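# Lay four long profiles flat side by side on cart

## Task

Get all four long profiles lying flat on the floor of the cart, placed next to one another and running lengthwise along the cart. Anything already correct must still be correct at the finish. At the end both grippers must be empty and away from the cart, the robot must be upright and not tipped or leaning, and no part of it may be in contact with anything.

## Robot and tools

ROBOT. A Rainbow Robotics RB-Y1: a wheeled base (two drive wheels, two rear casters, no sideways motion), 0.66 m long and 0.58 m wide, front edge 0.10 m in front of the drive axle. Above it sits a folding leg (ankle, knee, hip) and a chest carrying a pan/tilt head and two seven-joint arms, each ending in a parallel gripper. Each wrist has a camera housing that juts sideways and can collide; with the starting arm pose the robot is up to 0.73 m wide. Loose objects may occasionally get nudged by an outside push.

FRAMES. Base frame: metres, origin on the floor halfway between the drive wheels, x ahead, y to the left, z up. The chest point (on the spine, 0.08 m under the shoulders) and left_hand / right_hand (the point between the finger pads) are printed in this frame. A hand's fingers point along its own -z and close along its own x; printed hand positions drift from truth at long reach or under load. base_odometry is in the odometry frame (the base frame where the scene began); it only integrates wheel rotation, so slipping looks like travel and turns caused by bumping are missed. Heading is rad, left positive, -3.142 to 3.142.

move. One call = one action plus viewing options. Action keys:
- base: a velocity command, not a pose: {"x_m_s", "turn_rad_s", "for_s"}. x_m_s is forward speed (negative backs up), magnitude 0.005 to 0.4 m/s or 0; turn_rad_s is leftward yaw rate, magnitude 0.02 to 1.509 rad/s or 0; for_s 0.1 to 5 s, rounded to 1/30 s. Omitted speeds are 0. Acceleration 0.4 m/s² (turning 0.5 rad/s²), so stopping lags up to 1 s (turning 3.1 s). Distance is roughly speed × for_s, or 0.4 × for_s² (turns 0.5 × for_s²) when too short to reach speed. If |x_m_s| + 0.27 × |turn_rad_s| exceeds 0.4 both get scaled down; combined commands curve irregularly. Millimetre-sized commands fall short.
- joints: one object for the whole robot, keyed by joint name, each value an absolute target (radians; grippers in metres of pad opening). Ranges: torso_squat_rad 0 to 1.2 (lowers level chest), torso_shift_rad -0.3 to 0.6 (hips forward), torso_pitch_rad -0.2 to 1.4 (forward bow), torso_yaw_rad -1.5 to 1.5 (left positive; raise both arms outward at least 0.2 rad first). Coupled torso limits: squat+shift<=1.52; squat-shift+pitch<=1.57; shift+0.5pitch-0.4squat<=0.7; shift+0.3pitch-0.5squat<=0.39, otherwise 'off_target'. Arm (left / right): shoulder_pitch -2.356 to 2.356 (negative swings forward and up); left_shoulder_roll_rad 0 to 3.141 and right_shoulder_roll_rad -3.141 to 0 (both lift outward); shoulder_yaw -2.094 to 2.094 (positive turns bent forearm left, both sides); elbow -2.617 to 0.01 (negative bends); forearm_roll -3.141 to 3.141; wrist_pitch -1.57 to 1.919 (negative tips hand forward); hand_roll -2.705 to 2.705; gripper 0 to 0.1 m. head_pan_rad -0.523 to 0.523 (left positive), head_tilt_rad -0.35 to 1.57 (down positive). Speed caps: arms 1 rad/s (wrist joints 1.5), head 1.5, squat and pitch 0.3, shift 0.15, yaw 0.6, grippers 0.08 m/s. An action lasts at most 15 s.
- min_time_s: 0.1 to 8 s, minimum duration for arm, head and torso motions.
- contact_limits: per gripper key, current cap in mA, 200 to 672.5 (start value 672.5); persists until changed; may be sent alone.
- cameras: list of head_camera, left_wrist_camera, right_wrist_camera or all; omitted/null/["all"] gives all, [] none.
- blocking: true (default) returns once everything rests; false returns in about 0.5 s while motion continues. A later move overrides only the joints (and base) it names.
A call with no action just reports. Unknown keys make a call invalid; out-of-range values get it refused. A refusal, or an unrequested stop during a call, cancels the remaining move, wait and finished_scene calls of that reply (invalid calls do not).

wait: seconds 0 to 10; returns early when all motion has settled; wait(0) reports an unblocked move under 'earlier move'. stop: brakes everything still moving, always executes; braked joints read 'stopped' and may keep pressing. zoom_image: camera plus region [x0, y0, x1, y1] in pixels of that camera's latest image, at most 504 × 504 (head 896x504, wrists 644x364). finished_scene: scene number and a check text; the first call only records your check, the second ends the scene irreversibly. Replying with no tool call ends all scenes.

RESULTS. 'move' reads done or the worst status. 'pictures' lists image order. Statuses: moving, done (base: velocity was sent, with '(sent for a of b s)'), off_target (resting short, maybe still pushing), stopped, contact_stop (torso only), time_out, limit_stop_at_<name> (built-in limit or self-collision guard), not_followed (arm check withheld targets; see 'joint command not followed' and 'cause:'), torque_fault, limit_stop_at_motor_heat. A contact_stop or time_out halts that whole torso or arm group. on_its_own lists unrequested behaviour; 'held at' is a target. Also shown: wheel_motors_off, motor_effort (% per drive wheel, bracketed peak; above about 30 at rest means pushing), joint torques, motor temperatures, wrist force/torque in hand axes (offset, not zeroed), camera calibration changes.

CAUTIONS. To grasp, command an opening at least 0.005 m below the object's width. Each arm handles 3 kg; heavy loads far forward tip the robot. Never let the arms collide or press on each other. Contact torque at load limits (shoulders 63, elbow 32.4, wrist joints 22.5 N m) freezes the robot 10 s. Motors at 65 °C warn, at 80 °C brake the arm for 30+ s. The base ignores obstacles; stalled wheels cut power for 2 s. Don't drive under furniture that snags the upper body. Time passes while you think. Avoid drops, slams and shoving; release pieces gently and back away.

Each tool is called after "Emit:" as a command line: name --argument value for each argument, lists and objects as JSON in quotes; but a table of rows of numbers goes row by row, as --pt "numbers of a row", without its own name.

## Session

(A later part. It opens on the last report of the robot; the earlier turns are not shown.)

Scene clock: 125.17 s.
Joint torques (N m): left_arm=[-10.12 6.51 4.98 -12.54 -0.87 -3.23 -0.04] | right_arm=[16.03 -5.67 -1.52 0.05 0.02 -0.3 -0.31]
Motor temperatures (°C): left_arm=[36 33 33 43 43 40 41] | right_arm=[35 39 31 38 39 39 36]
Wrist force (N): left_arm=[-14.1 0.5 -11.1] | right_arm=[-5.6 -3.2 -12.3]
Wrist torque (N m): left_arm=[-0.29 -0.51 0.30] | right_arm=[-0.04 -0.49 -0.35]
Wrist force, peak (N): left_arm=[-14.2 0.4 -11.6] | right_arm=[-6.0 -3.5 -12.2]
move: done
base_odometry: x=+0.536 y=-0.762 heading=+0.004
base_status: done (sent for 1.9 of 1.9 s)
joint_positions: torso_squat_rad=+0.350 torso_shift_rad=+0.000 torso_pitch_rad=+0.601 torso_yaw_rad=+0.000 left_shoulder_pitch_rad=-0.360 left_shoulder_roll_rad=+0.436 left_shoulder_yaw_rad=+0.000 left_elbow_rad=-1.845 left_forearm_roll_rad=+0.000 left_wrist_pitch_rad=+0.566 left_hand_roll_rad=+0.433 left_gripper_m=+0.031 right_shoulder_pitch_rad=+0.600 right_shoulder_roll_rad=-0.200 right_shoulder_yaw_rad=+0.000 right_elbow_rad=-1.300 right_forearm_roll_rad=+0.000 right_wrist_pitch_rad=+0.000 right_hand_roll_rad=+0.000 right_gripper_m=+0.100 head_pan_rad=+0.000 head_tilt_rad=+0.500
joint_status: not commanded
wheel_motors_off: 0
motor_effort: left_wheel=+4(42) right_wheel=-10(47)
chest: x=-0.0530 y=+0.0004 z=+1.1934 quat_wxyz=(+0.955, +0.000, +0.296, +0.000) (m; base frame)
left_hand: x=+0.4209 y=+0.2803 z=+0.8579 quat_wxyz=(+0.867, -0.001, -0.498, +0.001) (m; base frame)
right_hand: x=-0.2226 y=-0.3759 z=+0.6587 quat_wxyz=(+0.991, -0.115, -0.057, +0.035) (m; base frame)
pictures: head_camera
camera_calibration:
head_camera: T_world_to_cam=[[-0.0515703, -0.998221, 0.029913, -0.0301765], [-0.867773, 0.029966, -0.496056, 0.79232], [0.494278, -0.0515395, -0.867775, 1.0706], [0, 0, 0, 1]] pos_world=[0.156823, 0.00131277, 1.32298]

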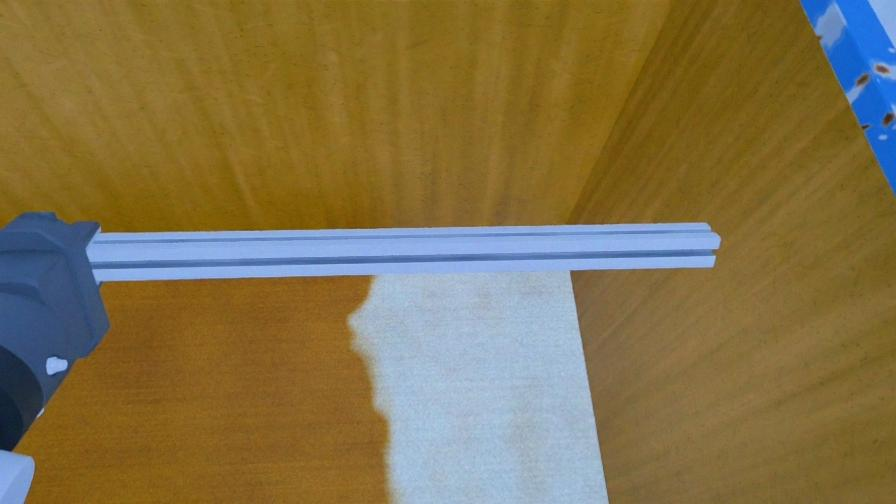

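Emit:
move --joints '{"torso_squat_rad":0.8,"torso_shift_rad":0.35,"torso_pitch_rad":1.1,"left_shoulder_pitch_rad":-0.716,"left_shoulder_roll_rad":0.637,"left_shoulder_yaw_rad":0,"left_elbow_rad":-1.951,"left_forearm_roll_rad":0.272,"left_wrist_pitch_rad":1.194,"left_hand_roll_rad":0.444,"head_tilt_rad":0.1}' --min_time_s 3.5 --cameras '["head_camera"]'

Emit:
move --joints '{"left_shoulder_pitch_rad":-1.1635,"left_shoulder_roll_rad":0.535,"left_elbow_rad":-1.302,"left_forearm_roll_rad":0.273,"left_wrist_pitch_rad":1.062,"left_hand_roll_rad":0.256}' --min_time_s 2 --cameras '["head_camera","left_wrist_camera"]'

Scene clock: 143.90 s.
Joint torques (N m): left_arm=[-6.97 8.1 5.32 -10.76 -0.3 -1.34 0.79] | right_arm=[22.28 -4.04 -1.68 5.03 -0.01 0.74 -0.43]
Motor temperatures (°C): left_arm=[36 33 33 43 43 40 41] | right_arm=[36 39 31 38 38 39 36]
Wrist force (N): left_arm=[-6.4 0.1 -18.3] | right_arm=[-2.3 -3.4 -11.7]
Wrist torque (N m): left_arm=[-0.31 -0.39 0.27] | right_arm=[-0.01 -0.32 -0.31]
Wrist force, peak (N): left_arm=[-6.4 0.1 -18.7] | right_arm=[-5.4 -3.4 -12.4]
move: done
base_odometry: x=+0.536 y=-0.762 heading=+0.004
base_status: not commanded
joint_positions: torso_squat_rad=+0.800 torso_shift_rad=+0.350 torso_pitch_rad=+1.101 torso_yaw_rad=+0.000 left_shoulder_pitch_rad=-0.715 left_shoulder_roll_rad=+0.636 left_shoulder_yaw_rad=+0.000 left_elbow_rad=-1.950 left_forearm_roll_rad=+0.272 left_wrist_pitch_rad=+1.194 left_hand_roll_rad=+0.444 left_gripper_m=+0.031 right_shoulder_pitch_rad=+0.600 right_shoulder_roll_rad=-0.200 right_shoulder_yaw_rad=+0.000 right_elbow_rad=-1.300 right_forearm_roll_rad=+0.000 right_wrist_pitch_rad=+0.000 right_hand_roll_rad=+0.000 right_gripper_m=+0.100 head_pan_rad=+0.000 head_tilt_rad=+0.100
joint_status: all done
wheel_motors_off: 0
motor_effort: left_wheel=+4(7) right_wheel=-6(12)
chest: x=+0.2152 y=+0.0003 z=+0.8788 quat_wxyz=(+0.852, +0.000, +0.523, +0.000) (m; base frame)
left_hand: x=+0.5652 y=+0.2652 z=+0.4145 quat_wxyz=(+0.985, +0.000, -0.172, +0.001) (m; base frame)
right_hand: x=-0.1901 y=-0.3760 z=+0.4910 quat_wxyz=(+0.974, -0.103, +0.190, +0.063) (m; base frame)
pictures: head_camera
camera_calibration:
head_camera: T_world_to_cam=[[-0.0481615, -0.998237, 0.034689, -0.00752524], [-0.912956, 0.029905, -0.406961, 0.811719], [0.405207, -0.0512694, -0.912786, 0.644775], [0, 0, 0, 1]] pos_world=[0.479434, 0.00127086, 0.919142]

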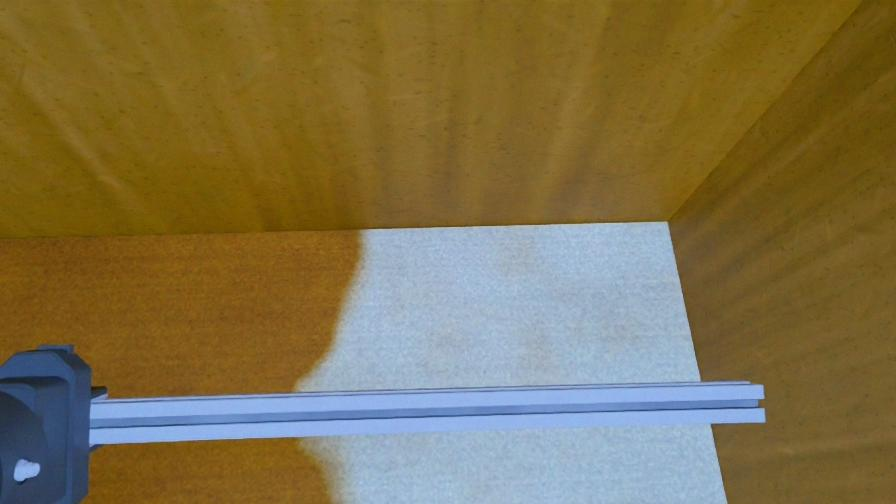

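Scene clock: 146.20 s.
Joint torques (N m): left_arm=[-13.74 7.42 3.56 -9.97 -0.22 -1.13 -0.11] | right_arm=[22.57 -4.58 -1.82 4.87 -0.01 0.8 -0.43]
Motor temperatures (°C): left_arm=[36 33 33 43 43 40 41] | right_arm=[36 39 31 38 38 39 36]
Wrist force (N): left_arm=[-5.3 -0.2 -17.9] | right_arm=[-2.3 -3.4 -11.7]
Wrist torque (N m): left_arm=[-0.47 -0.29 0.23] | right_arm=[0.02 -0.32 -0.30]
Wrist force, peak (N): left_arm=[-5.6 -0.2 -18.9] | right_arm=[-2.3 -3.6 -12.0]
move: done
base_odometry: x=+0.536 y=-0.762 heading=+0.004
base_status: not commanded
joint_positions: torso_squat_rad=+0.800 torso_shift_rad=+0.350 torso_pitch_rad=+1.100 torso_yaw_rad=+0.000 left_shoulder_pitch_rad=-1.163 left_shoulder_roll_rad=+0.535 left_shoulder_yaw_rad=+0.000 left_elbow_rad=-1.301 left_forearm_roll_rad=+0.273 left_wrist_pitch_rad=+1.062 left_hand_roll_rad=+0.256 left_gripper_m=+0.031 right_shoulder_pitch_rad=+0.600 right_shoulder_roll_rad=-0.200 right_shoulder_yaw_rad=+0.000 right_elbow_rad=-1.300 right_forearm_roll_rad=+0.000 right_wrist_pitch_rad=+0.000 right_hand_roll_rad=+0.000 right_gripper_m=+0.100 head_pan_rad=+0.000 head_tilt_rad=+0.100
joint_status: all done
wheel_motors_off: 0
motor_effort: left_wheel=+5(5) right_wheel=-6(8)
chest: x=+0.2152 y=+0.0003 z=+0.8788 quat_wxyz=(+0.852, +0.000, +0.523, +0.000) (m; base frame)
left_hand: x=+0.6621 y=+0.2505 z=+0.3525 quat_wxyz=(+0.989, +0.000, -0.150, +0.000) (m; base frame)
right_hand: x=-0.1901 y=-0.3760 z=+0.4910 quat_wxyz=(+0.974, -0.103, +0.190, +0.063) (m; base frame)
pictures: head_camera, left_wrist_camera
camera_calibration:
head_camera: T_world_to_cam=[[-0.0481777, -0.998235, 0.0347102, -0.00754191], [-0.91295, 0.0299104, -0.406973, 0.811725], [0.405217, -0.0512958, -0.91278, 0.64477], [0, 0, 0, 1]] pos_world=[0.479429, 0.00126633, 0.919146]
left_wrist_camera: T_world_to_cam=[[0.94424, 0.0216769, 0.328545, -0.747], [-0.13837, -0.879317, 0.455693, 0.183173], [0.298773, -0.475744, -0.827286, 0.291795], [0, 0, 0, 1]] pos_world=[0.643513, 0.316079, 0.40335]

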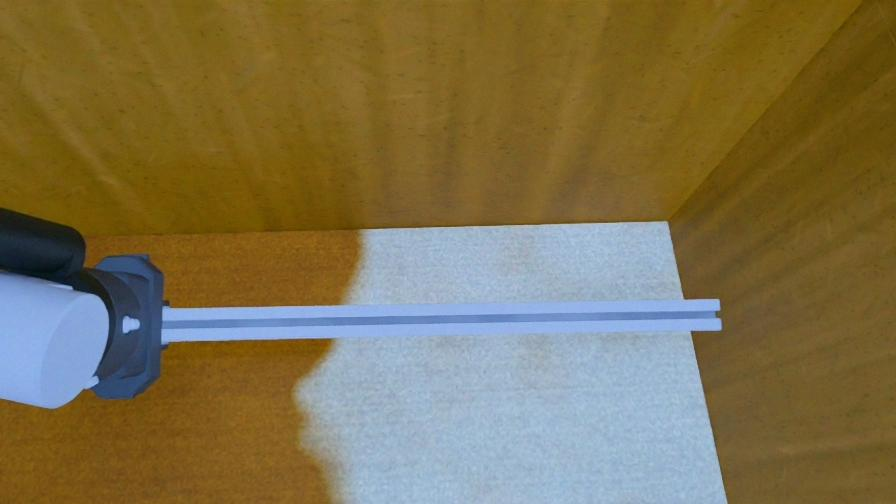

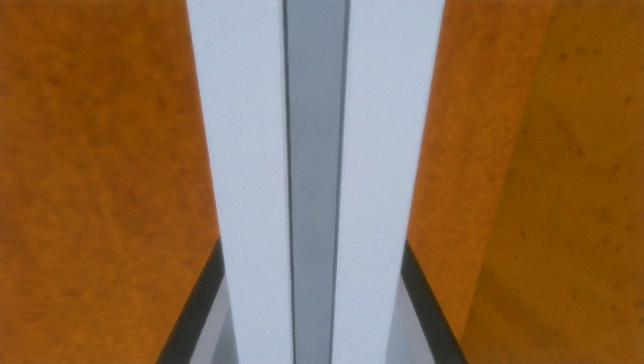

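Emit:
move --joints '{"left_shoulder_pitch_rad":-1.158,"left_shoulder_roll_rad":0.559,"left_elbow_rad":-1.297,"left_forearm_roll_rad":0.302,"left_wrist_pitch_rad":1.052,"left_hand_roll_rad":0.246}' --min_time_s 1 --cameras '[]'

Emit:
move --joints '{"left_shoulder_pitch_rad":-1.24,"left_shoulder_roll_rad":0.514,"left_elbow_rad":-1.022,"left_forearm_roll_rad":0.29,"left_wrist_pitch_rad":0.866,"left_hand_roll_rad":0.183}' --min_time_s 2 --cameras '["head_camera"]'

Scene clock: 179.90 s.
Joint torques (N m): left_arm=[-12.69 9.26 3.74 -9.74 -0.31 -1.6 -0.14] | right_arm=[22.33 -3.78 -1.67 4.72 0.14 0.63 -0.51]
Motor temperatures (°C): left_arm=[36 33 33 42 43 39 41] | right_arm=[38 38 31 38 38 39 36]
Wrist force (N): left_arm=[-5.5 0.1 -18.1] | right_arm=[-2.2 -3.3 -11.7]
Wrist torque (N m): left_arm=[-0.29 -0.31 0.17] | right_arm=[0.00 -0.31 -0.29]
Wrist force, peak (N): left_arm=[-5.4 0.1 -18.5] | right_arm=[-2.3 -3.6 -12.1]
move: done
base_odometry: x=+0.536 y=-0.762 heading=+0.004
base_status: not commanded
joint_positions: torso_squat_rad=+0.800 torso_shift_rad=+0.350 torso_pitch_rad=+1.100 torso_yaw_rad=+0.000 left_shoulder_pitch_rad=-1.157 left_shoulder_roll_rad=+0.558 left_shoulder_yaw_rad=+0.000 left_elbow_rad=-1.296 left_forearm_roll_rad=+0.302 left_wrist_pitch_rad=+1.052 left_hand_roll_rad=+0.246 left_gripper_m=+0.031 right_shoulder_pitch_rad=+0.600 right_shoulder_roll_rad=-0.200 right_shoulder_yaw_rad=+0.000 right_elbow_rad=-1.300 right_forearm_roll_rad=+0.000 right_wrist_pitch_rad=+0.000 right_hand_roll_rad=+0.000 right_gripper_m=+0.100 head_pan_rad=+0.000 head_tilt_rad=+0.100
joint_status: all done
wheel_motors_off: 0
motor_effort: left_wheel=+5(5) right_wheel=-4(7)
chest: x=+0.2152 y=+0.0003 z=+0.8788 quat_wxyz=(+0.852, +0.000, +0.523, +0.000) (m; base frame)
left_hand: x=+0.6628 y=+0.2592 z=+0.3530 quat_wxyz=(+0.989, -0.001, -0.150, +0.000) (m; base frame)
right_hand: x=-0.1901 y=-0.3760 z=+0.4910 quat_wxyz=(+0.974, -0.103, +0.190, +0.063) (m; base frame)
pictures: none
No camera images: "cameras" was empty.

Scene clock: 182.20 s.
Joint torques (N m): left_arm=[-15.29 6.82 4.11 -9.38 -0.4 -1.43 -0.02] | right_arm=[22.47 -3.71 -1.75 5.04 0.06 0.75 -0.42]
Motor temperatures (°C): left_arm=[36 33 33 42 43 39 41] | right_arm=[38 38 31 38 38 39 36]
Wrist force (N): left_arm=[-5.3 0.5 -18.1] | right_arm=[-2.4 -3.5 -12.0]
Wrist torque (N m): left_arm=[-0.33 -0.34 0.25] | right_arm=[0.00 -0.32 -0.30]
Wrist force, peak (N): left_arm=[-5.3 0.5 -18.6] | right_arm=[-2.3 -3.7 -12.0]
move: done
base_odometry: x=+0.536 y=-0.762 heading=+0.004
base_status: not commanded
joint_positions: torso_squat_rad=+0.800 torso_shift_rad=+0.350 torso_pitch_rad=+1.100 torso_yaw_rad=+0.000 left_shoulder_pitch_rad=-1.239 left_shoulder_roll_rad=+0.514 left_shoulder_yaw_rad=+0.000 left_elbow_rad=-1.021 left_forearm_roll_rad=+0.290 left_wrist_pitch_rad=+0.866 left_hand_roll_rad=+0.183 left_gripper_m=+0.031 right_shoulder_pitch_rad=+0.600 right_shoulder_roll_rad=-0.200 right_shoulder_yaw_rad=+0.000 right_elbow_rad=-1.300 right_forearm_roll_rad=+0.000 right_wrist_pitch_rad=+0.000 right_hand_roll_rad=+0.000 right_gripper_m=+0.100 head_pan_rad=+0.000 head_tilt_rad=+0.100
joint_status: all done
wheel_motors_off: 0
motor_effort: left_wheel=+5(6) right_wheel=-8(8)
chest: x=+0.2152 y=+0.0003 z=+0.8788 quat_wxyz=(+0.852, +0.000, +0.523, +0.000) (m; base frame)
left_hand: x=+0.6625 y=+0.2601 z=+0.3097 quat_wxyz=(+0.989, +0.000, -0.150, +0.001) (m; base frame)
right_hand: x=-0.1901 y=-0.3760 z=+0.4910 quat_wxyz=(+0.974, -0.103, +0.190, +0.063) (m; base frame)
pictures: head_camera
camera_calibration:
head_camera: T_world_to_cam=[[-0.0481786, -0.998235, 0.0347117, -0.00754303], [-0.91295, 0.0299106, -0.406974, 0.811725], [0.405218, -0.0512975, -0.91278, 0.64477], [0, 0, 0, 1]] pos_world=[0.479429, 0.00126616, 0.919146]

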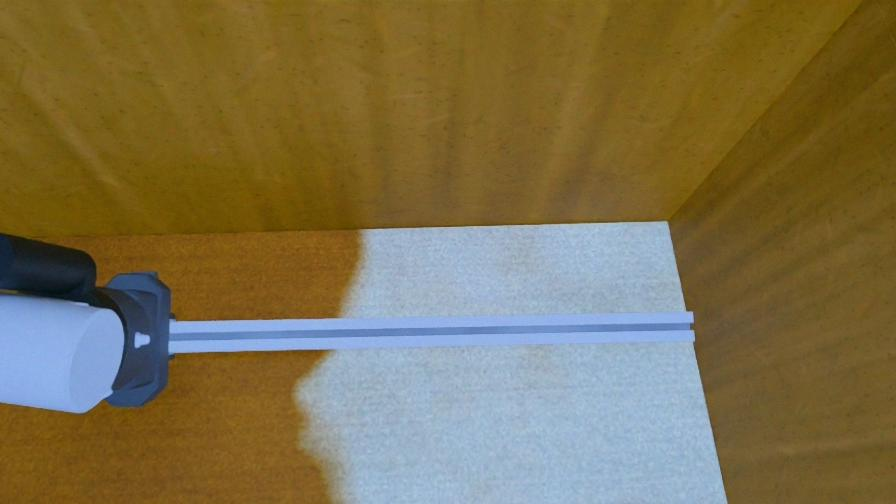

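Emit:
move --joints '{"left_shoulder_pitch_rad":-1.237,"left_shoulder_roll_rad":0.526,"left_elbow_rad":-1.018,"left_forearm_roll_rad":0.307,"left_wrist_pitch_rad":0.86,"left_hand_roll_rad":0.172}' --min_time_s 1 --cameras '[]'

Emit:
move --joints '{"left_shoulder_pitch_rad":-1.239,"left_shoulder_roll_rad":0.524,"left_elbow_rad":-1.009,"left_forearm_roll_rad":0.306,"left_wrist_pitch_rad":0.854,"left_hand_roll_rad":0.170}' --min_time_s 1 --cameras '["head_camera"]'

Scene clock: 190.30 s.
Joint torques (N m): left_arm=[-13.25 9.91 3.05 -8.98 -0.06 -1.42 -0.24] | right_arm=[22.43 -3.73 -1.76 5 0.05 0.94 -0.47]
Motor temperatures (°C): left_arm=[36 33 33 42 43 39 41] | right_arm=[38 38 31 38 38 39 36]
Wrist force (N): left_arm=[-5.4 0.7 -18.1] | right_arm=[-2.5 -3.5 -11.7]
Wrist torque (N m): left_arm=[-0.36 -0.35 0.28] | right_arm=[0.02 -0.35 -0.32]
Wrist force, peak (N): left_arm=[-5.5 0.3 -18.6] | right_arm=[-2.5 -3.4 -12.1]
move: done
base_odometry: x=+0.536 y=-0.762 heading=+0.004
base_status: not commanded
joint_positions: torso_squat_rad=+0.800 torso_shift_rad=+0.350 torso_pitch_rad=+1.100 torso_yaw_rad=+0.000 left_shoulder_pitch_rad=-1.236 left_shoulder_roll_rad=+0.525 left_shoulder_yaw_rad=+0.000 left_elbow_rad=-1.017 left_forearm_roll_rad=+0.307 left_wrist_pitch_rad=+0.860 left_hand_roll_rad=+0.172 left_gripper_m=+0.031 right_shoulder_pitch_rad=+0.600 right_shoulder_roll_rad=-0.200 right_shoulder_yaw_rad=+0.000 right_elbow_rad=-1.300 right_forearm_roll_rad=+0.000 right_wrist_pitch_rad=+0.000 right_hand_roll_rad=+0.000 right_gripper_m=+0.100 head_pan_rad=+0.000 head_tilt_rad=+0.100
joint_status: all done
wheel_motors_off: 0
motor_effort: left_wheel=+4(5) right_wheel=-2(7)
chest: x=+0.2152 y=+0.0003 z=+0.8788 quat_wxyz=(+0.852, +0.000, +0.523, +0.000) (m; base frame)
left_hand: x=+0.6628 y=+0.2653 z=+0.3099 quat_wxyz=(+0.989, +0.000, -0.150, +0.000) (m; base frame)
right_hand: x=-0.1901 y=-0.3760 z=+0.4910 quat_wxyz=(+0.974, -0.103, +0.190, +0.063) (m; base frame)
pictures: none
No camera images: "cameras" was empty.

Scene clock: 191.60 s.
Joint torques (N m): left_arm=[-12.31 6.42 3.02 -6.11 -1.11 -2.04 -0.25] | right_arm=[22.74 -4.07 -1.7 4.92 0.21 0.71 -0.43]
Motor temperatures (°C): left_arm=[36 33 33 42 43 39 41] | right_arm=[38 38 31 38 38 39 36]
Wrist force (N): left_arm=[-7.0 -1.2 2.5] | right_arm=[-2.3 -3.3 -12.0]
Wrist torque (N m): left_arm=[-0.44 0.13 0.32] | right_arm=[-0.01 -0.32 -0.30]
Wrist force, peak (N): left_arm=[-5.6 0.2 -18.4] | right_arm=[-2.4 -3.7 -12.1]
move: done
base_odometry: x=+0.536 y=-0.762 heading=+0.004
base_status: not commanded
joint_positions: torso_squat_rad=+0.800 torso_shift_rad=+0.350 torso_pitch_rad=+1.100 torso_yaw_rad=+0.000 left_shoulder_pitch_rad=-1.239 left_shoulder_roll_rad=+0.524 left_shoulder_yaw_rad=+0.000 left_elbow_rad=-1.009 left_forearm_roll_rad=+0.306 left_wrist_pitch_rad=+0.854 left_hand_roll_rad=+0.170 left_gripper_m=+0.031 right_shoulder_pitch_rad=+0.600 right_shoulder_roll_rad=-0.200 right_shoulder_yaw_rad=+0.000 right_elbow_rad=-1.300 right_forearm_roll_rad=+0.000 right_wrist_pitch_rad=+0.000 right_hand_roll_rad=+0.000 right_gripper_m=+0.100 head_pan_rad=+0.000 head_tilt_rad=+0.100
joint_status: all done
wheel_motors_off: 0
motor_effort: left_wheel=+5(5) right_wheel=-5(7)
chest: x=+0.2150 y=+0.0003 z=+0.8790 quat_wxyz=(+0.852, +0.000, +0.523, +0.000) (m; base frame)
left_hand: x=+0.6625 y=+0.2655 z=+0.3088 quat_wxyz=(+0.989, +0.000, -0.151, +0.000) (m; base frame)
right_hand: x=-0.1901 y=-0.3760 z=+0.4909 quat_wxyz=(+0.974, -0.103, +0.190, +0.063) (m; base frame)
pictures: head_camera
camera_calibration:
head_camera: T_world_to_cam=[[-0.0481907, -0.998235, 0.0346943, -0.00753651], [-0.912805, 0.0299104, -0.4073, 0.811879], [0.405543, -0.0512972, -0.912635, 0.644736], [0, 0, 0, 1]] pos_world=[0.479256, 0.00126628, 0.919349]

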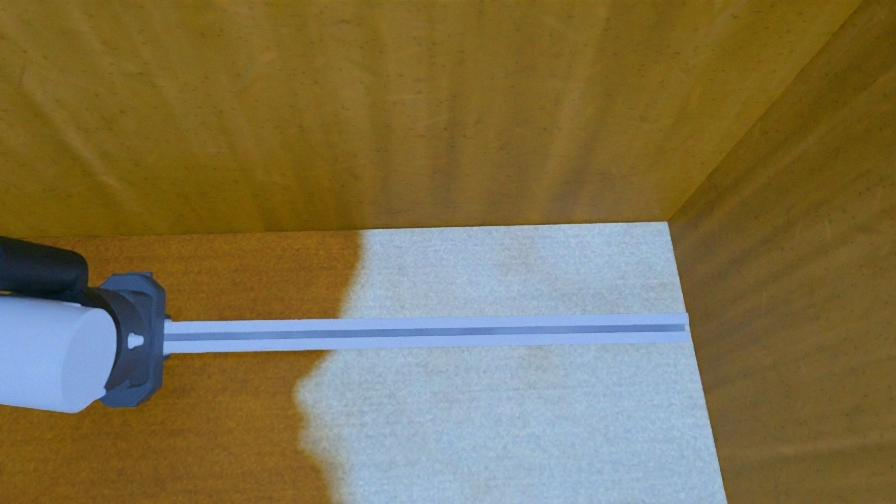

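Emit:
move --joints '{"left_gripper_m":0.036}' --cameras '[]'

Emit:
move --joints '{"left_gripper_m":0.056}' --cameras '[]'

Emit:
move --joints '{"left_shoulder_pitch_rad":-1.155,"left_shoulder_roll_rad":0.569,"left_elbow_rad":-1.294,"left_forearm_roll_rad":0.316,"left_wrist_pitch_rad":1.1,"left_hand_roll_rad":0.24}' --min_time_s 1.5 --cameras '[]'

Emit:
move --joints '{"left_shoulder_pitch_rad":-0.716,"left_shoulder_roll_rad":0.637,"left_elbow_rad":-1.951,"left_forearm_roll_rad":0.272,"left_wrist_pitch_rad":1.194,"left_hand_roll_rad":0.444,"head_pan_rad":0.2}' --min_time_s 2 --cameras '["head_camera"]'

Emit:
move --joints '{"torso_squat_rad":0.35,"torso_shift_rad":0,"torso_pitch_rad":0.6,"left_shoulder_pitch_rad":-0.361,"left_shoulder_roll_rad":0.436,"left_elbow_rad":-1.846,"left_forearm_roll_rad":0,"left_wrist_pitch_rad":0.566,"left_hand_roll_rad":0.433,"head_pan_rad":0}' --min_time_s 3 --cameras '["head_camera"]'

Emit:
move --base '{"x_m_s":-0.35,"for_s":1.36}' --cameras '[]'

Scene clock: 200.57 s.
Joint torques (N m): left_arm=[-8.38 6.86 3.22 -4.98 -0.22 0.26 -0.19] | right_arm=[22.18 -4.04 -1.51 4.86 -0.13 0.63 -0.3]
Motor temperatures (°C): left_arm=[36 33 33 41 43 39 41] | right_arm=[38 38 31 38 38 39 36]
Wrist force (N): left_arm=[1.3 0.6 -5.0] | right_arm=[-2.4 -3.4 -11.7]
Wrist torque (N m): left_arm=[-0.30 -0.30 0.30] | right_arm=[0.00 -0.33 -0.31]
Wrist force, peak (N): left_arm=[2.6 1.6 -8.3] | right_arm=[-2.6 -3.3 -12.0]
move: done
base_odometry: x=+0.536 y=-0.762 heading=+0.004
base_status: not commanded
joint_positions: torso_squat_rad=+0.800 torso_shift_rad=+0.350 torso_pitch_rad=+1.100 torso_yaw_rad=+0.000 left_shoulder_pitch_rad=-1.240 left_shoulder_roll_rad=+0.524 left_shoulder_yaw_rad=+0.000 left_elbow_rad=-1.009 left_forearm_roll_rad=+0.306 left_wrist_pitch_rad=+0.854 left_hand_roll_rad=+0.170 left_gripper_m=+0.036 right_shoulder_pitch_rad=+0.600 right_shoulder_roll_rad=-0.200 right_shoulder_yaw_rad=+0.000 right_elbow_rad=-1.300 right_forearm_roll_rad=+0.000 right_wrist_pitch_rad=+0.000 right_hand_roll_rad=+0.000 right_gripper_m=+0.100 head_pan_rad=+0.000 head_tilt_rad=+0.100
joint_status: all done
wheel_motors_off: 0
motor_effort: left_wheel=+3(5) right_wheel=-4(8)
chest: x=+0.2150 y=+0.0003 z=+0.8790 quat_wxyz=(+0.853, +0.000, +0.523, +0.000) (m; base frame)
left_hand: x=+0.6633 y=+0.2653 z=+0.3093 quat_wxyz=(+0.988, +0.000, -0.152, +0.000) (m; base frame)
right_hand: x=-0.1901 y=-0.3760 z=+0.4909 quat_wxyz=(+0.974, -0.103, +0.190, +0.063) (m; base frame)
pictures: none
No camera images: "cameras" was empty.

Scene clock: 201.27 s.
Joint torques (N m): left_arm=[-1.29 4.55 1.39 -0.77 -0.06 2.12 -0.25] | right_arm=[21.66 -3.53 -1.79 4.95 0.06 0.57 -0.41]
Motor temperatures (°C): left_arm=[36 33 33 41 43 39 41] | right_arm=[38 38 31 38 38 39 36]
Wrist force (N): left_arm=[10.7 1.1 6.5] | right_arm=[-2.3 -3.4 -11.9]
Wrist torque (N m): left_arm=[-0.37 -0.18 0.28] | right_arm=[-0.01 -0.33 -0.31]
Wrist force, peak (N): left_arm=[10.8 1.1 7.5] | right_arm=[-2.5 -3.7 -12.0]
move: done
base_odometry: x=+0.536 y=-0.762 heading=+0.004
base_status: not commanded
joint_positions: torso_squat_rad=+0.800 torso_shift_rad=+0.350 torso_pitch_rad=+1.099 torso_yaw_rad=+0.000 left_shoulder_pitch_rad=-1.241 left_shoulder_roll_rad=+0.525 left_shoulder_yaw_rad=+0.000 left_elbow_rad=-1.011 left_forearm_roll_rad=+0.306 left_wrist_pitch_rad=+0.853 left_hand_roll_rad=+0.170 left_gripper_m=+0.056 right_shoulder_pitch_rad=+0.600 right_shoulder_roll_rad=-0.200 right_shoulder_yaw_rad=+0.000 right_elbow_rad=-1.300 right_forearm_roll_rad=+0.000 right_wrist_pitch_rad=+0.000 right_hand_roll_rad=+0.000 right_gripper_m=+0.100 head_pan_rad=+0.000 head_tilt_rad=+0.100
joint_status: all done
wheel_motors_off: 0
motor_effort: left_wheel=+2(3) right_wheel=-4(7)
chest: x=+0.2148 y=+0.0003 z=+0.8792 quat_wxyz=(+0.853, +0.000, +0.522, +0.000) (m; base frame)
left_hand: x=+0.6653 y=+0.2650 z=+0.3110 quat_wxyz=(+0.988, +0.000, -0.154, +0.000) (m; base frame)
right_hand: x=-0.1900 y=-0.3759 z=+0.4908 quat_wxyz=(+0.974, -0.103, +0.190, +0.063) (m; base frame)
pictures: none
No camera images: "cameras" was empty.

Scene clock: 203.07 s.
Joint torques (N m): left_arm=[-10.21 8.19 1.68 -8.1 0.22 -0.46 0.45] | right_arm=[22.11 -4.32 -1.96 4.89 0.02 0.76 -0.45]
Motor temperatures (°C): left_arm=[36 33 33 41 43 39 41] | right_arm=[38 38 31 38 38 39 36]
Wrist force (N): left_arm=[-2.6 0.2 -9.3] | right_arm=[-2.3 -3.6 -11.7]
Wrist torque (N m): left_arm=[-0.33 -0.31 0.22] | right_arm=[0.02 -0.33 -0.31]
Wrist force, peak (N): left_arm=[9.4 -3.5 8.0] | right_arm=[-2.5 -3.5 -11.9]
move: done
base_odometry: x=+0.536 y=-0.762 heading=+0.004
base_status: not commanded
joint_positions: torso_squat_rad=+0.800 torso_shift_rad=+0.350 torso_pitch_rad=+1.100 torso_yaw_rad=+0.000 left_shoulder_pitch_rad=-1.155 left_shoulder_roll_rad=+0.569 left_shoulder_yaw_rad=+0.000 left_elbow_rad=-1.294 left_forearm_roll_rad=+0.316 left_wrist_pitch_rad=+1.100 left_hand_roll_rad=+0.240 left_gripper_m=+0.056 right_shoulder_pitch_rad=+0.600 right_shoulder_roll_rad=-0.200 right_shoulder_yaw_rad=+0.000 right_elbow_rad=-1.300 right_forearm_roll_rad=+0.000 right_wrist_pitch_rad=+0.000 right_hand_roll_rad=+0.000 right_gripper_m=+0.100 head_pan_rad=+0.000 head_tilt_rad=+0.100
joint_status: all done
wheel_motors_off: 0
motor_effort: left_wheel=+2(3) right_wheel=-2(7)
chest: x=+0.2149 y=+0.0003 z=+0.8790 quat_wxyz=(+0.853, +0.000, +0.523, +0.000) (m; base frame)
left_hand: x=+0.6520 y=+0.2659 z=+0.3507 quat_wxyz=(+0.992, +0.004, -0.126, +0.001) (m; base frame)
right_hand: x=-0.1901 y=-0.3759 z=+0.4908 quat_wxyz=(+0.974, -0.103, +0.190, +0.063) (m; base frame)
pictures: none
No camera images: "cameras" was empty.

Scene clock: 205.37 s.
Joint torques (N m): left_arm=[-3.54 7.1 3.52 -8.1 -0.77 -0.46 0.54] | right_arm=[22.01 -3.86 -1.77 5.01 0.04 0.64 -0.61]
Motor temperatures (°C): left_arm=[36 33 33 41 43 39 41] | right_arm=[39 38 31 38 38 39 36]
Wrist force (N): left_arm=[-3.0 0.1 -9.4] | right_arm=[-2.2 -3.4 -12.0]
Wrist torque (N m): left_arm=[-0.30 -0.35 0.27] | right_arm=[0.00 -0.31 -0.31]
Wrist force, peak (N): left_arm=[-2.6 0.1 -10.0] | right_arm=[-2.5 -3.5 -12.2]
move: done
base_odometry: x=+0.536 y=-0.762 heading=+0.004
base_status: not commanded
joint_positions: torso_squat_rad=+0.800 torso_shift_rad=+0.350 torso_pitch_rad=+1.100 torso_yaw_rad=+0.000 left_shoulder_pitch_rad=-0.716 left_shoulder_roll_rad=+0.637 left_shoulder_yaw_rad=+0.000 left_elbow_rad=-1.951 left_forearm_roll_rad=+0.272 left_wrist_pitch_rad=+1.194 left_hand_roll_rad=+0.444 left_gripper_m=+0.056 right_shoulder_pitch_rad=+0.600 right_shoulder_roll_rad=-0.200 right_shoulder_yaw_rad=+0.000 right_elbow_rad=-1.300 right_forearm_roll_rad=+0.000 right_wrist_pitch_rad=+0.000 right_hand_roll_rad=+0.000 right_gripper_m=+0.100 head_pan_rad=+0.200 head_tilt_rad=+0.100
joint_status: all done
wheel_motors_off: 0
motor_effort: left_wheel=+2(3) right_wheel=-3(6)
chest: x=+0.2149 y=+0.0003 z=+0.8790 quat_wxyz=(+0.853, +0.000, +0.523, +0.000) (m; base frame)
left_hand: x=+0.5660 y=+0.2650 z=+0.4155 quat_wxyz=(+0.985, -0.001, -0.174, +0.001) (m; base frame)
right_hand: x=-0.1901 y=-0.3759 z=+0.4908 quat_wxyz=(+0.974, -0.103, +0.190, +0.063) (m; base frame)
pictures: head_camera
camera_calibration:
head_camera: T_world_to_cam=[[0.0421205, -0.988823, -0.143024, 0.124832], [-0.914958, 0.0193285, -0.403085, 0.808689], [0.401344, 0.147839, -0.903917, 0.638256], [0, 0, 0, 1]] pos_world=[0.478499, 0.0134469, 0.920755]

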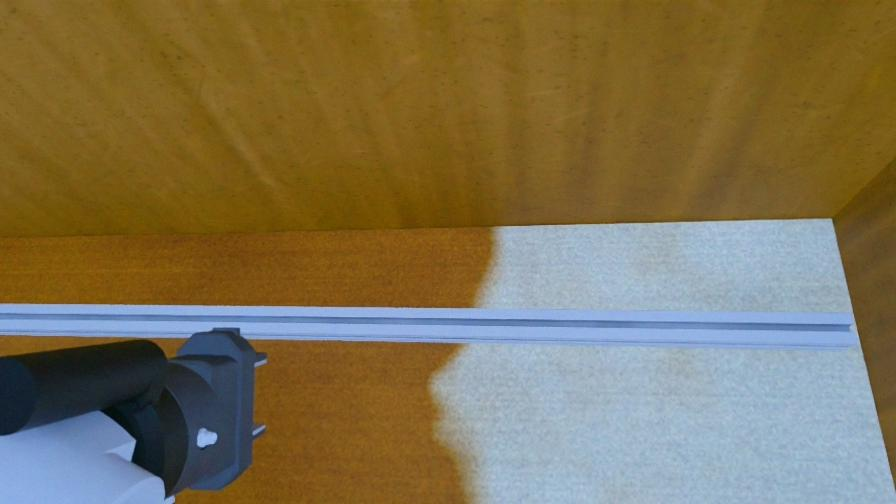

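Scene clock: 208.70 s.
Joint torques (N m): left_arm=[-6.08 4.51 3.42 -8.56 -0.57 -1.78 -0.11] | right_arm=[15.5 -5.26 -2.11 -0.29 -0.08 -0.46 -0.4]
Motor temperatures (°C): left_arm=[36 33 33 41 43 39 41] | right_arm=[38 38 31 38 38 39 36]
Wrist force (N): left_arm=[-6.1 0.7 -6.5] | right_arm=[-5.5 -3.3 -12.3]
Wrist torque (N m): left_arm=[-0.30 -0.52 0.32] | right_arm=[-0.04 -0.49 -0.34]
Wrist force, peak (N): left_arm=[-3.5 0.0 -10.0] | right_arm=[-5.6 -3.6 -12.3]
move: done
base_odometry: x=+0.536 y=-0.762 heading=+0.004
base_status: not commanded
joint_positions: torso_squat_rad=+0.350 torso_shift_rad=+0.000 torso_pitch_rad=+0.600 torso_yaw_rad=+0.000 left_shoulder_pitch_rad=-0.361 left_shoulder_roll_rad=+0.436 left_shoulder_yaw_rad=+0.000 left_elbow_rad=-1.846 left_forearm_roll_rad=+0.000 left_wrist_pitch_rad=+0.566 left_hand_roll_rad=+0.433 left_gripper_m=+0.056 right_shoulder_pitch_rad=+0.600 right_shoulder_roll_rad=-0.200 right_shoulder_yaw_rad=+0.000 right_elbow_rad=-1.300 right_forearm_roll_rad=+0.000 right_wrist_pitch_rad=+0.000 right_hand_roll_rad=+0.000 right_gripper_m=+0.100 head_pan_rad=+0.000 head_tilt_rad=+0.100
joint_status: all done
wheel_motors_off: 0
motor_effort: left_wheel=+5(5) right_wheel=-4(8)
chest: x=-0.0533 y=+0.0003 z=+1.1934 quat_wxyz=(+0.955, +0.000, +0.296, +0.000) (m; base frame)
left_hand: x=+0.4214 y=+0.2802 z=+0.8593 quat_wxyz=(+0.866, -0.001, -0.500, +0.001) (m; base frame)
right_hand: x=-0.2227 y=-0.3759 z=+0.6586 quat_wxyz=(+0.991, -0.115, -0.057, +0.035) (m; base frame)
pictures: head_camera
camera_calibration:
head_camera: T_world_to_cam=[[-0.0588898, -0.998239, 0.00720174, 0.000858883], [-0.605691, 0.0299955, -0.795134, 1.17426], [0.793517, -0.0511873, -0.606391, 0.69576], [0, 0, 0, 1]] pos_world=[0.15919, 0.00124899, 1.35559]

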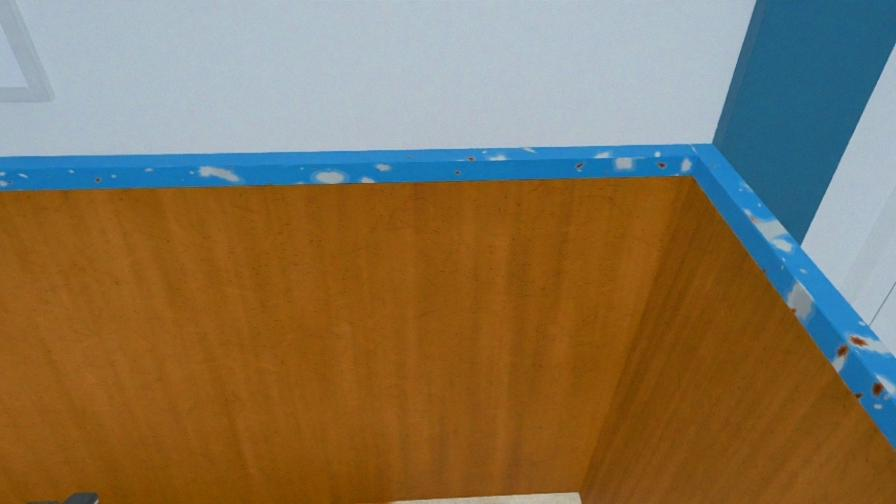

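Scene clock: 211.67 s.
Joint torques (N m): left_arm=[-7.28 4.34 3.06 -8.89 -0.75 -1.59 -0.14] | right_arm=[15.6 -5.43 -2.2 -0.78 0.14 -0.17 -0.43]
Motor temperatures (°C): left_arm=[36 33 33 41 43 39 41] | right_arm=[38 38 31 38 38 39 36]
Wrist force (N): left_arm=[-6.2 0.5 -6.5] | right_arm=[-5.3 -3.4 -12.2]
Wrist torque (N m): left_arm=[-0.26 -0.55 0.32] | right_arm=[-0.02 -0.49 -0.35]
Wrist force, peak (N): left_arm=[-6.5 0.6 -6.9] | right_arm=[-5.9 -3.3 -12.5]
move: done
base_odometry: x=+0.057 y=-0.764 heading=+0.004
base_status: done (sent for 1.37 of 1.37 s)
joint_positions: torso_squat_rad=+0.350 torso_shift_rad=+0.000 torso_pitch_rad=+0.600 torso_yaw_rad=+0.000 left_shoulder_pitch_rad=-0.361 left_shoulder_roll_rad=+0.436 left_shoulder_yaw_rad=+0.000 left_elbow_rad=-1.846 left_forearm_roll_rad=+0.000 left_wrist_pitch_rad=+0.566 left_hand_roll_rad=+0.433 left_gripper_m=+0.056 right_shoulder_pitch_rad=+0.600 right_shoulder_roll_rad=-0.200 right_shoulder_yaw_rad=+0.000 right_elbow_rad=-1.300 right_forearm_roll_rad=+0.000 right_wrist_pitch_rad=+0.000 right_hand_roll_rad=+0.000 right_gripper_m=+0.100 head_pan_rad=+0.000 head_tilt_rad=+0.100
joint_status: not commanded
wheel_motors_off: 0
motor_effort: left_wheel=-1(24) right_wheel=+5(31)
chest: x=-0.0533 y=+0.0003 z=+1.1934 quat_wxyz=(+0.955, +0.000, +0.296, +0.000) (m; base frame)
left_hand: x=+0.4213 y=+0.2803 z=+0.8592 quat_wxyz=(+0.866, -0.001, -0.500, +0.001) (m; base frame)
right_hand: x=-0.2227 y=-0.3759 z=+0.6586 quat_wxyz=(+0.991, -0.115, -0.057, +0.035) (m; base frame)
pictures: none
No camera images: "cameras" was empty.

Emit:
move --joints '{"torso_squat_rad":1.1,"torso_pitch_rad":0,"left_shoulder_pitch_rad":0.095,"left_shoulder_roll_rad":0.015,"left_elbow_rad":-1.202,"left_wrist_pitch_rad":-0.393,"left_hand_roll_rad":-1.571,"left_gripper_m":0.041}' --base '{"turn_rad_s":0.85,"for_s":1.71}' --cameras '[]'

Emit:
move --base '{"x_m_s":0.4,"for_s":3.06}' --cameras '[]'

Emit:
move --base '{"turn_rad_s":-0.85,"for_s":1.695}' --cameras '["head_camera"]'

Scene clock: 219.90 s.
Joint torques (N m): left_arm=[-8.59 0.39 -0.56 -8.73 -0.32 -2.07 0.48] | right_arm=[2.55 -5.5 -2.26 -6.43 0.32 -1.51 -0.58]
Motor temperatures (°C): left_arm=[36 33 33 41 43 39 41] | right_arm=[38 38 31 38 38 39 36]
Wrist force (N): left_arm=[-0.5 -5.9 -4.6] | right_arm=[-8.6 -2.9 -10.8]
Wrist torque (N m): left_arm=[0.07 -0.23 0.19] | right_arm=[-0.08 -0.65 -0.37]
Wrist force, peak (N): left_arm=[-6.9 0.8 -6.6] | right_arm=[-9.1 -3.0 -11.3]
move: done
base_odometry: x=+0.057 y=-0.764 heading=+1.448
base_status: done (sent for 1.7 of 1.7 s)
joint_positions: torso_squat_rad=+1.100 torso_shift_rad=+0.000 torso_pitch_rad=+0.000 torso_yaw_rad=+0.000 left_shoulder_pitch_rad=+0.095 left_shoulder_roll_rad=+0.015 left_shoulder_yaw_rad=+0.000 left_elbow_rad=-1.202 left_forearm_roll_rad=+0.000 left_wrist_pitch_rad=-0.393 left_hand_roll_rad=-1.571 left_gripper_m=+0.041 right_shoulder_pitch_rad=+0.600 right_shoulder_roll_rad=-0.200 right_shoulder_yaw_rad=+0.000 right_elbow_rad=-1.300 right_forearm_roll_rad=+0.000 right_wrist_pitch_rad=+0.000 right_hand_roll_rad=+0.000 right_gripper_m=+0.100 head_pan_rad=+0.000 head_tilt_rad=+0.100
joint_status: all done
wheel_motors_off: 0
motor_effort: left_wheel=+5(42) right_wheel=+17(49)
chest: x=-0.2281 y=+0.0003 z=+0.9074 quat_wxyz=(+1.000, +0.000, +0.000, +0.000) (m; base frame)
left_hand: x=+0.2238 y=+0.2413 z=+0.5537 quat_wxyz=(+0.520, +0.495, -0.472, -0.512) (m; base frame)
right_hand: x=-0.0657 y=-0.3760 z=+0.3705 quat_wxyz=(+0.930, -0.120, -0.347, +0.000) (m; base frame)
pictures: none
No camera images: "cameras" was empty.

Scene clock: 224.50 s.
Joint torques (N m): left_arm=[-8.48 -0.14 -0.12 -8.56 -0.2 -1.63 0.79] | right_arm=[2.92 -5.95 -2.05 -6.62 0.35 -1.56 -0.43]
Motor temperatures (°C): left_arm=[36 33 33 41 43 39 41] | right_arm=[38 38 31 38 38 39 36]
Wrist force (N): left_arm=[-0.9 -6.0 -4.3] | right_arm=[-8.8 -3.2 -10.6]
Wrist torque (N m): left_arm=[0.06 -0.27 0.21] | right_arm=[-0.05 -0.67 -0.36]
Wrist force, peak (N): left_arm=[-1.2 -6.0 -5.0] | right_arm=[-8.9 -3.1 -10.9]
move: done
base_odometry: x=+0.206 y=+0.453 heading=+1.449
base_status: done (sent for 3.07 of 3.07 s)
joint_positions: torso_squat_rad=+1.100 torso_shift_rad=+0.000 torso_pitch_rad=+0.000 torso_yaw_rad=+0.000 left_shoulder_pitch_rad=+0.095 left_shoulder_roll_rad=+0.015 left_shoulder_yaw_rad=+0.000 left_elbow_rad=-1.202 left_forearm_roll_rad=+0.000 left_wrist_pitch_rad=-0.393 left_hand_roll_rad=-1.571 left_gripper_m=+0.041 right_shoulder_pitch_rad=+0.600 right_shoulder_roll_rad=-0.200 right_shoulder_yaw_rad=+0.000 right_elbow_rad=-1.300 right_forearm_roll_rad=+0.000 right_wrist_pitch_rad=+0.000 right_hand_roll_rad=+0.000 right_gripper_m=+0.100 head_pan_rad=+0.000 head_tilt_rad=+0.100
joint_status: not commanded
wheel_motors_off: 0
motor_effort: left_wheel=+12(46) right_wheel=-10(53)
chest: x=-0.2280 y=+0.0003 z=+0.9074 quat_wxyz=(+1.000, +0.000, +0.000, +0.000) (m; base frame)
left_hand: x=+0.2239 y=+0.2413 z=+0.5537 quat_wxyz=(+0.520, +0.495, -0.472, -0.512) (m; base frame)
right_hand: x=-0.0657 y=-0.3760 z=+0.3705 quat_wxyz=(+0.930, -0.120, -0.347, +0.000) (m; base frame)
pictures: none
No camera images: "cameras" was empty.

Scene clock: 228.23 s.
Joint torques (N m): left_arm=[-8.19 -0.9 -0.46 -8.81 -0.12 -1.77 0.72] | right_arm=[2.88 -6.03 -2.45 -6.71 0.44 -1.56 -0.39]
Motor temperatures (°C): left_arm=[36 33 33 41 43 39 41] | right_arm=[37 38 31 38 38 39 36]
Wrist force (N): left_arm=[-1.0 -5.8 -4.3] | right_arm=[-9.0 -3.2 -10.7]
Wrist torque (N m): left_arm=[0.07 -0.31 0.21] | right_arm=[-0.04 -0.69 -0.36]
Wrist force, peak (N): left_arm=[-1.2 -6.1 -4.7] | right_arm=[-9.0 -3.3 -11.0]
move: done
base_odometry: x=+0.206 y=+0.453 heading=+0.004
base_status: done (sent for 1.7 of 1.7 s)
joint_positions: torso_squat_rad=+1.100 torso_shift_rad=+0.000 torso_pitch_rad=+0.000 torso_yaw_rad=+0.000 left_shoulder_pitch_rad=+0.095 left_shoulder_roll_rad=+0.015 left_shoulder_yaw_rad=+0.000 left_elbow_rad=-1.202 left_forearm_roll_rad=+0.000 left_wrist_pitch_rad=-0.393 left_hand_roll_rad=-1.571 left_gripper_m=+0.041 right_shoulder_pitch_rad=+0.600 right_shoulder_roll_rad=-0.200 right_shoulder_yaw_rad=+0.000 right_elbow_rad=-1.300 right_forearm_roll_rad=+0.000 right_wrist_pitch_rad=+0.000 right_hand_roll_rad=+0.000 right_gripper_m=+0.100 head_pan_rad=+0.000 head_tilt_rad=+0.100
joint_status: not commanded
wheel_motors_off: 0
motor_effort: left_wheel=+16(43) right_wheel=+4(50)
chest: x=-0.2280 y=+0.0003 z=+0.9074 quat_wxyz=(+1.000, +0.000, +0.000, +0.000) (m; base frame)
left_hand: x=+0.2238 y=+0.2413 z=+0.5537 quat_wxyz=(+0.520, +0.495, -0.472, -0.512) (m; base frame)
right_hand: x=-0.0658 y=-0.3760 z=+0.3704 quat_wxyz=(+0.930, -0.120, -0.347, +0.000) (m; base frame)
pictures: head_camera
camera_calibration:
head_camera: T_world_to_cam=[[-0.0526012, -0.998245, -0.0272174, 0.0252728], [-0.0509079, 0.0299002, -0.998256, 1.15186], [0.997317, -0.0511239, -0.0523913, 0.204672], [0, 0, 0, 1]] pos_world=[-0.144155, 0.00125119, 1.16126]

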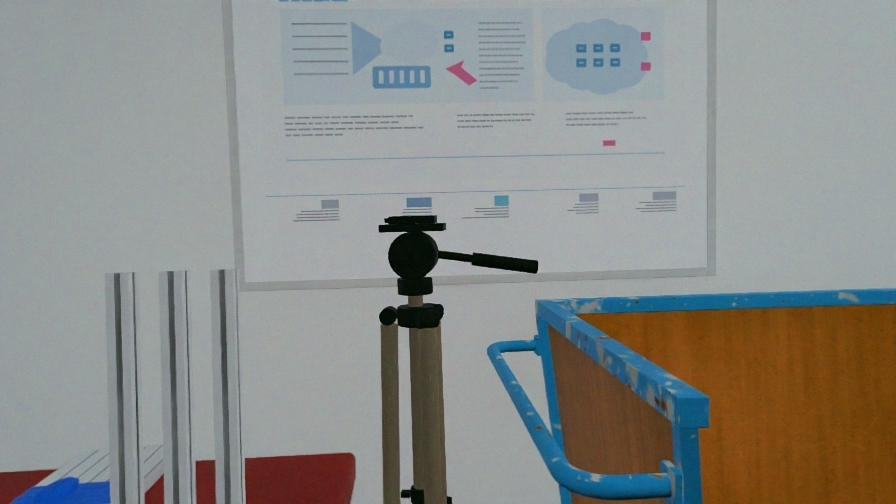

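Emit:
move --base '{"turn_rad_s":0.1,"for_s":0.25}' --cameras '[]'

Emit:
move --base '{"x_m_s":0.25,"for_s":1.1}' --cameras '["left_wrist_camera"]'

Scene clock: 232.43 s.
Joint torques (N m): left_arm=[-7.96 -0.66 -0.33 -8.86 -0.41 -2.04 0.6] | right_arm=[2.7 -5.57 -1.97 -6.49 0.36 -1.32 -0.38]
Motor temperatures (°C): left_arm=[36 33 33 41 43 39 41] | right_arm=[37 38 31 38 38 39 36]
Wrist force (N): left_arm=[-0.7 -5.8 -4.1] | right_arm=[-8.8 -3.1 -10.8]
Wrist torque (N m): left_arm=[0.04 -0.23 0.19] | right_arm=[-0.06 -0.67 -0.37]
Wrist force, peak (N): left_arm=[-1.0 -6.1 -4.5] | right_arm=[-8.9 -3.2 -11.0]
move: done
base_odometry: x=+0.206 y=+0.453 heading=+0.031
base_status: done (sent for 0.27 of 0.27 s)
joint_positions: torso_squat_rad=+1.100 torso_shift_rad=+0.000 torso_pitch_rad=+0.000 torso_yaw_rad=+0.000 left_shoulder_pitch_rad=+0.095 left_shoulder_roll_rad=+0.015 left_shoulder_yaw_rad=+0.000 left_elbow_rad=-1.202 left_forearm_roll_rad=+0.000 left_wrist_pitch_rad=-0.393 left_hand_roll_rad=-1.571 left_gripper_m=+0.041 right_shoulder_pitch_rad=+0.600 right_shoulder_roll_rad=-0.200 right_shoulder_yaw_rad=+0.000 right_elbow_rad=-1.300 right_forearm_roll_rad=+0.000 right_wrist_pitch_rad=+0.000 right_hand_roll_rad=+0.000 right_gripper_m=+0.100 head_pan_rad=+0.000 head_tilt_rad=+0.100
joint_status: not commanded
wheel_motors_off: 0
motor_effort: left_wheel=+1(10) right_wheel=+2(26)
chest: x=-0.2280 y=+0.0003 z=+0.9074 quat_wxyz=(+1.000, +0.000, +0.000, +0.000) (m; base frame)
left_hand: x=+0.2238 y=+0.2413 z=+0.5537 quat_wxyz=(+0.520, +0.495, -0.472, -0.512) (m; base frame)
right_hand: x=-0.0658 y=-0.3760 z=+0.3704 quat_wxyz=(+0.930, -0.120, -0.347, +0.000) (m; base frame)
pictures: none
No camera images: "cameras" was empty.

Scene clock: 234.90 s.
Joint torques (N m): left_arm=[-7.91 -0.08 0.05 -8.63 -0.15 -1.71 0.46] | right_arm=[2.83 -5.72 -2.02 -6.34 0.3 -1.34 -0.54]
Motor temperatures (°C): left_arm=[36 33 33 41 43 39 41] | right_arm=[37 38 31 38 38 39 36]
Wrist force (N): left_arm=[-1.3 -6.0 -4.0] | right_arm=[-9.0 -3.1 -10.6]
Wrist torque (N m): left_arm=[0.10 -0.31 0.21] | right_arm=[-0.06 -0.71 -0.36]
Wrist force, peak (N): left_arm=[-0.9 -6.0 -4.9] | right_arm=[-9.2 -3.0 -11.1]
move: done
base_odometry: x=+0.481 y=+0.461 heading=+0.030
base_status: done (sent for 1.1 of 1.1 s)
joint_positions: torso_squat_rad=+1.100 torso_shift_rad=+0.000 torso_pitch_rad=+0.000 torso_yaw_rad=+0.000 left_shoulder_pitch_rad=+0.095 left_shoulder_roll_rad=+0.015 left_shoulder_yaw_rad=+0.000 left_elbow_rad=-1.202 left_forearm_roll_rad=+0.000 left_wrist_pitch_rad=-0.393 left_hand_roll_rad=-1.571 left_gripper_m=+0.041 right_shoulder_pitch_rad=+0.600 right_shoulder_roll_rad=-0.200 right_shoulder_yaw_rad=+0.000 right_elbow_rad=-1.300 right_forearm_roll_rad=+0.000 right_wrist_pitch_rad=+0.000 right_hand_roll_rad=+0.000 right_gripper_m=+0.100 head_pan_rad=+0.000 head_tilt_rad=+0.100
joint_status: not commanded
wheel_motors_off: 0
motor_effort: left_wheel=-17(40) right_wheel=+14(54)
chest: x=-0.2280 y=+0.0003 z=+0.9074 quat_wxyz=(+1.000, +0.000, +0.000, +0.000) (m; base frame)
left_hand: x=+0.2239 y=+0.2413 z=+0.5537 quat_wxyz=(+0.520, +0.495, -0.472, -0.512) (m; base frame)
right_hand: x=-0.0657 y=-0.3760 z=+0.3705 quat_wxyz=(+0.930, -0.120, -0.347, +0.000) (m; base frame)
pictures: left_wrist_camera
camera_calibration:
left_wrist_camera: T_world_to_cam=[[-0.00180301, -0.999974, 0.00703382, 0.237136], [-0.532302, -0.00499479, -0.84654, 0.621009], [0.846552, -0.00527044, -0.532279, 0.18529], [0, 0, 0, 1]] pos_world=[0.174134, 0.241208, 0.622667]

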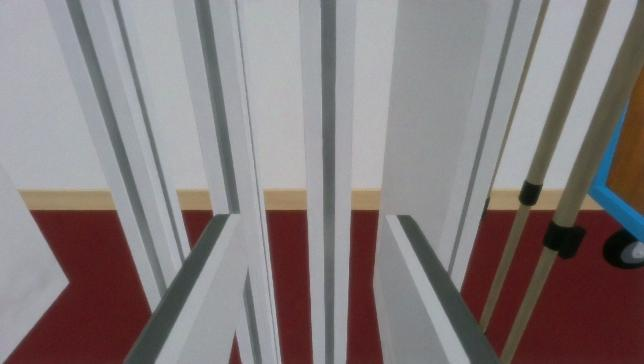

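Emit:
zoom_image --camera "left_wrist_camera" --region '[180, 0, 644, 364]'

Emit:
move --joints '{"head_tilt_rad":0.6,"head_pan_rad":0.3}' --cameras '["head_camera"]'

Scaled by 1.086 from the camera's 644x364 image, which has a finer 920x520 frame.

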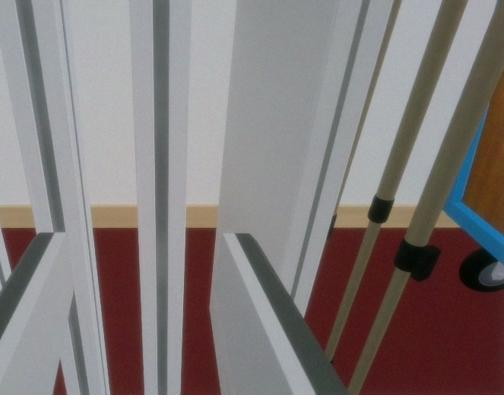

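Scene clock: 241.07 s.
Joint torques (N m): left_arm=[-8.37 -0.24 -0.64 -8.77 -0.36 -1.7 0.53] | right_arm=[2.71 -5.82 -2.04 -6.77 0.4 -1.48 -0.27]
Motor temperatures (°C): left_arm=[36 33 33 41 43 39 41] | right_arm=[37 38 31 38 38 39 36]
Wrist force (N): left_arm=[-1.0 -5.9 -4.1] | right_arm=[-9.1 -3.2 -10.6]
Wrist torque (N m): left_arm=[0.08 -0.30 0.20] | right_arm=[-0.04 -0.71 -0.37]
Wrist force, peak (N): left_arm=[-1.3 -6.1 -4.5] | right_arm=[-9.1 -3.2 -10.8]
move: done
base_odometry: x=+0.481 y=+0.461 heading=+0.030
base_status: not commanded
joint_positions: torso_squat_rad=+1.100 torso_shift_rad=+0.000 torso_pitch_rad=+0.000 torso_yaw_rad=+0.000 left_shoulder_pitch_rad=+0.095 left_shoulder_roll_rad=+0.015 left_shoulder_yaw_rad=+0.000 left_elbow_rad=-1.202 left_forearm_roll_rad=+0.000 left_wrist_pitch_rad=-0.393 left_hand_roll_rad=-1.571 left_gripper_m=+0.041 right_shoulder_pitch_rad=+0.600 right_shoulder_roll_rad=-0.200 right_shoulder_yaw_rad=+0.000 right_elbow_rad=-1.300 right_forearm_roll_rad=+0.000 right_wrist_pitch_rad=+0.000 right_hand_roll_rad=+0.000 right_gripper_m=+0.100 head_pan_rad=+0.300 head_tilt_rad=+0.600
joint_status: all done
wheel_motors_off: 0
motor_effort: left_wheel=-17(18) right_wheel=+14(17)
chest: x=-0.2280 y=+0.0003 z=+0.9074 quat_wxyz=(+1.000, +0.000, +0.000, +0.000) (m; base frame)
left_hand: x=+0.2239 y=+0.2413 z=+0.5537 quat_wxyz=(+0.520, +0.495, -0.472, -0.512) (m; base frame)
right_hand: x=-0.0657 y=-0.3760 z=+0.3705 quat_wxyz=(+0.930, -0.120, -0.347, +0.000) (m; base frame)
pictures: head_camera
camera_calibration:
head_camera: T_world_to_cam=[[0.238017, -0.97126, 0.00140016, 0.0534278], [-0.509003, -0.125964, -0.851498, 0.895052], [0.827202, 0.201958, -0.524356, 0.692214], [0, 0, 0, 1]] pos_world=[-0.129733, 0.0248381, 1.12503]

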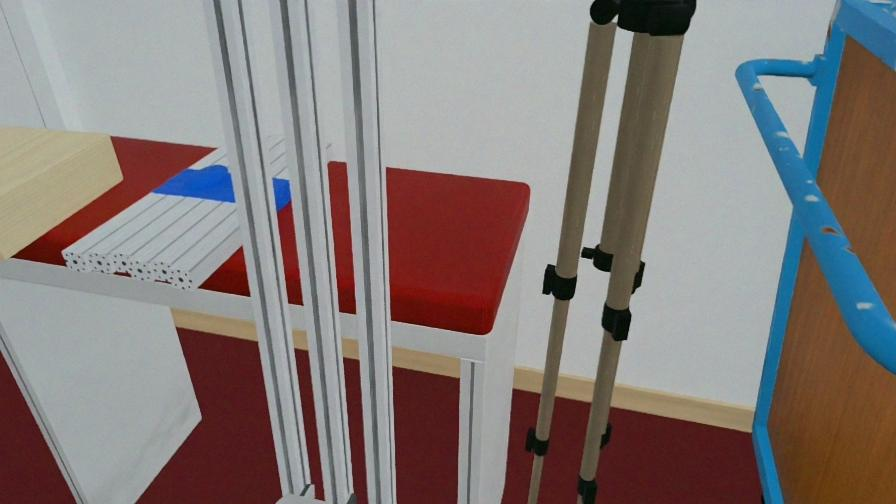

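Emit:
move --joints '{"left_shoulder_yaw_rad":-0.021,"head_pan_rad":0,"head_tilt_rad":0.1}' --base '{"x_m_s":0.15,"for_s":0.6}' --cameras '["left_wrist_camera"]'

Scene clock: 248.13 s.
Joint torques (N m): left_arm=[-7.77 -0.05 0.27 -8.5 -0.31 -1.89 0.34] | right_arm=[2.46 -5.14 -2.43 -6.8 0.42 -1.39 -0.48]
Motor temperatures (°C): left_arm=[36 33 33 41 43 39 41] | right_arm=[36 38 31 38 38 39 36]
Wrist force (N): left_arm=[-1.0 -5.9 -4.2] | right_arm=[-8.7 -3.2 -10.7]
Wrist torque (N m): left_arm=[0.06 -0.31 0.18] | right_arm=[-0.04 -0.66 -0.37]
Wrist force, peak (N): left_arm=[-0.9 -6.5 -4.7] | right_arm=[-8.9 -3.5 -10.9]
move: done
base_odometry: x=+0.571 y=+0.464 heading=+0.029
base_status: done (sent for 0.6 of 0.6 s)
joint_positions: torso_squat_rad=+1.100 torso_shift_rad=+0.000 torso_pitch_rad=+0.000 torso_yaw_rad=+0.000 left_shoulder_pitch_rad=+0.095 left_shoulder_roll_rad=+0.015 left_shoulder_yaw_rad=-0.021 left_elbow_rad=-1.202 left_forearm_roll_rad=+0.000 left_wrist_pitch_rad=-0.393 left_hand_roll_rad=-1.571 left_gripper_m=+0.041 right_shoulder_pitch_rad=+0.600 right_shoulder_roll_rad=-0.200 right_shoulder_yaw_rad=+0.000 right_elbow_rad=-1.300 right_forearm_roll_rad=+0.000 right_wrist_pitch_rad=+0.000 right_hand_roll_rad=+0.000 right_gripper_m=+0.100 head_pan_rad=+0.000 head_tilt_rad=+0.100
joint_status: all done
wheel_motors_off: 0
motor_effort: left_wheel=-14(29) right_wheel=+16(47)
chest: x=-0.2280 y=+0.0003 z=+0.9074 quat_wxyz=(+1.000, +0.000, +0.000, +0.000) (m; base frame)
left_hand: x=+0.2241 y=+0.2310 z=+0.5535 quat_wxyz=(+0.515, +0.489, -0.477, -0.517) (m; base frame)
right_hand: x=-0.0657 y=-0.3760 z=+0.3705 quat_wxyz=(+0.930, -0.120, -0.347, +0.000) (m; base frame)
pictures: left_wrist_camera
camera_calibration:
left_wrist_camera: T_world_to_cam=[[-0.0226779, -0.999702, 0.00900996, 0.230363], [-0.532529, 0.00445192, -0.8464, 0.618733], [0.846108, -0.0239926, -0.532471, 0.189507], [0, 0, 0, 1]] pos_world=[0.174374, 0.232086, 0.622528]

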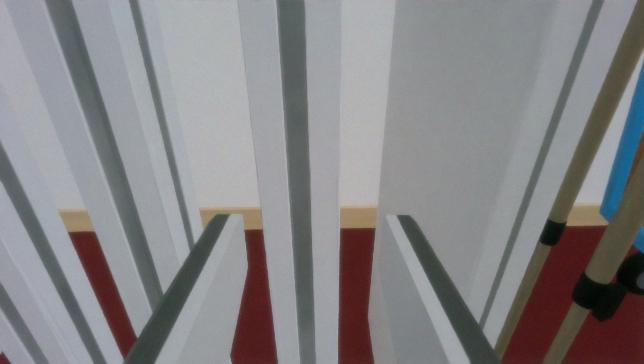

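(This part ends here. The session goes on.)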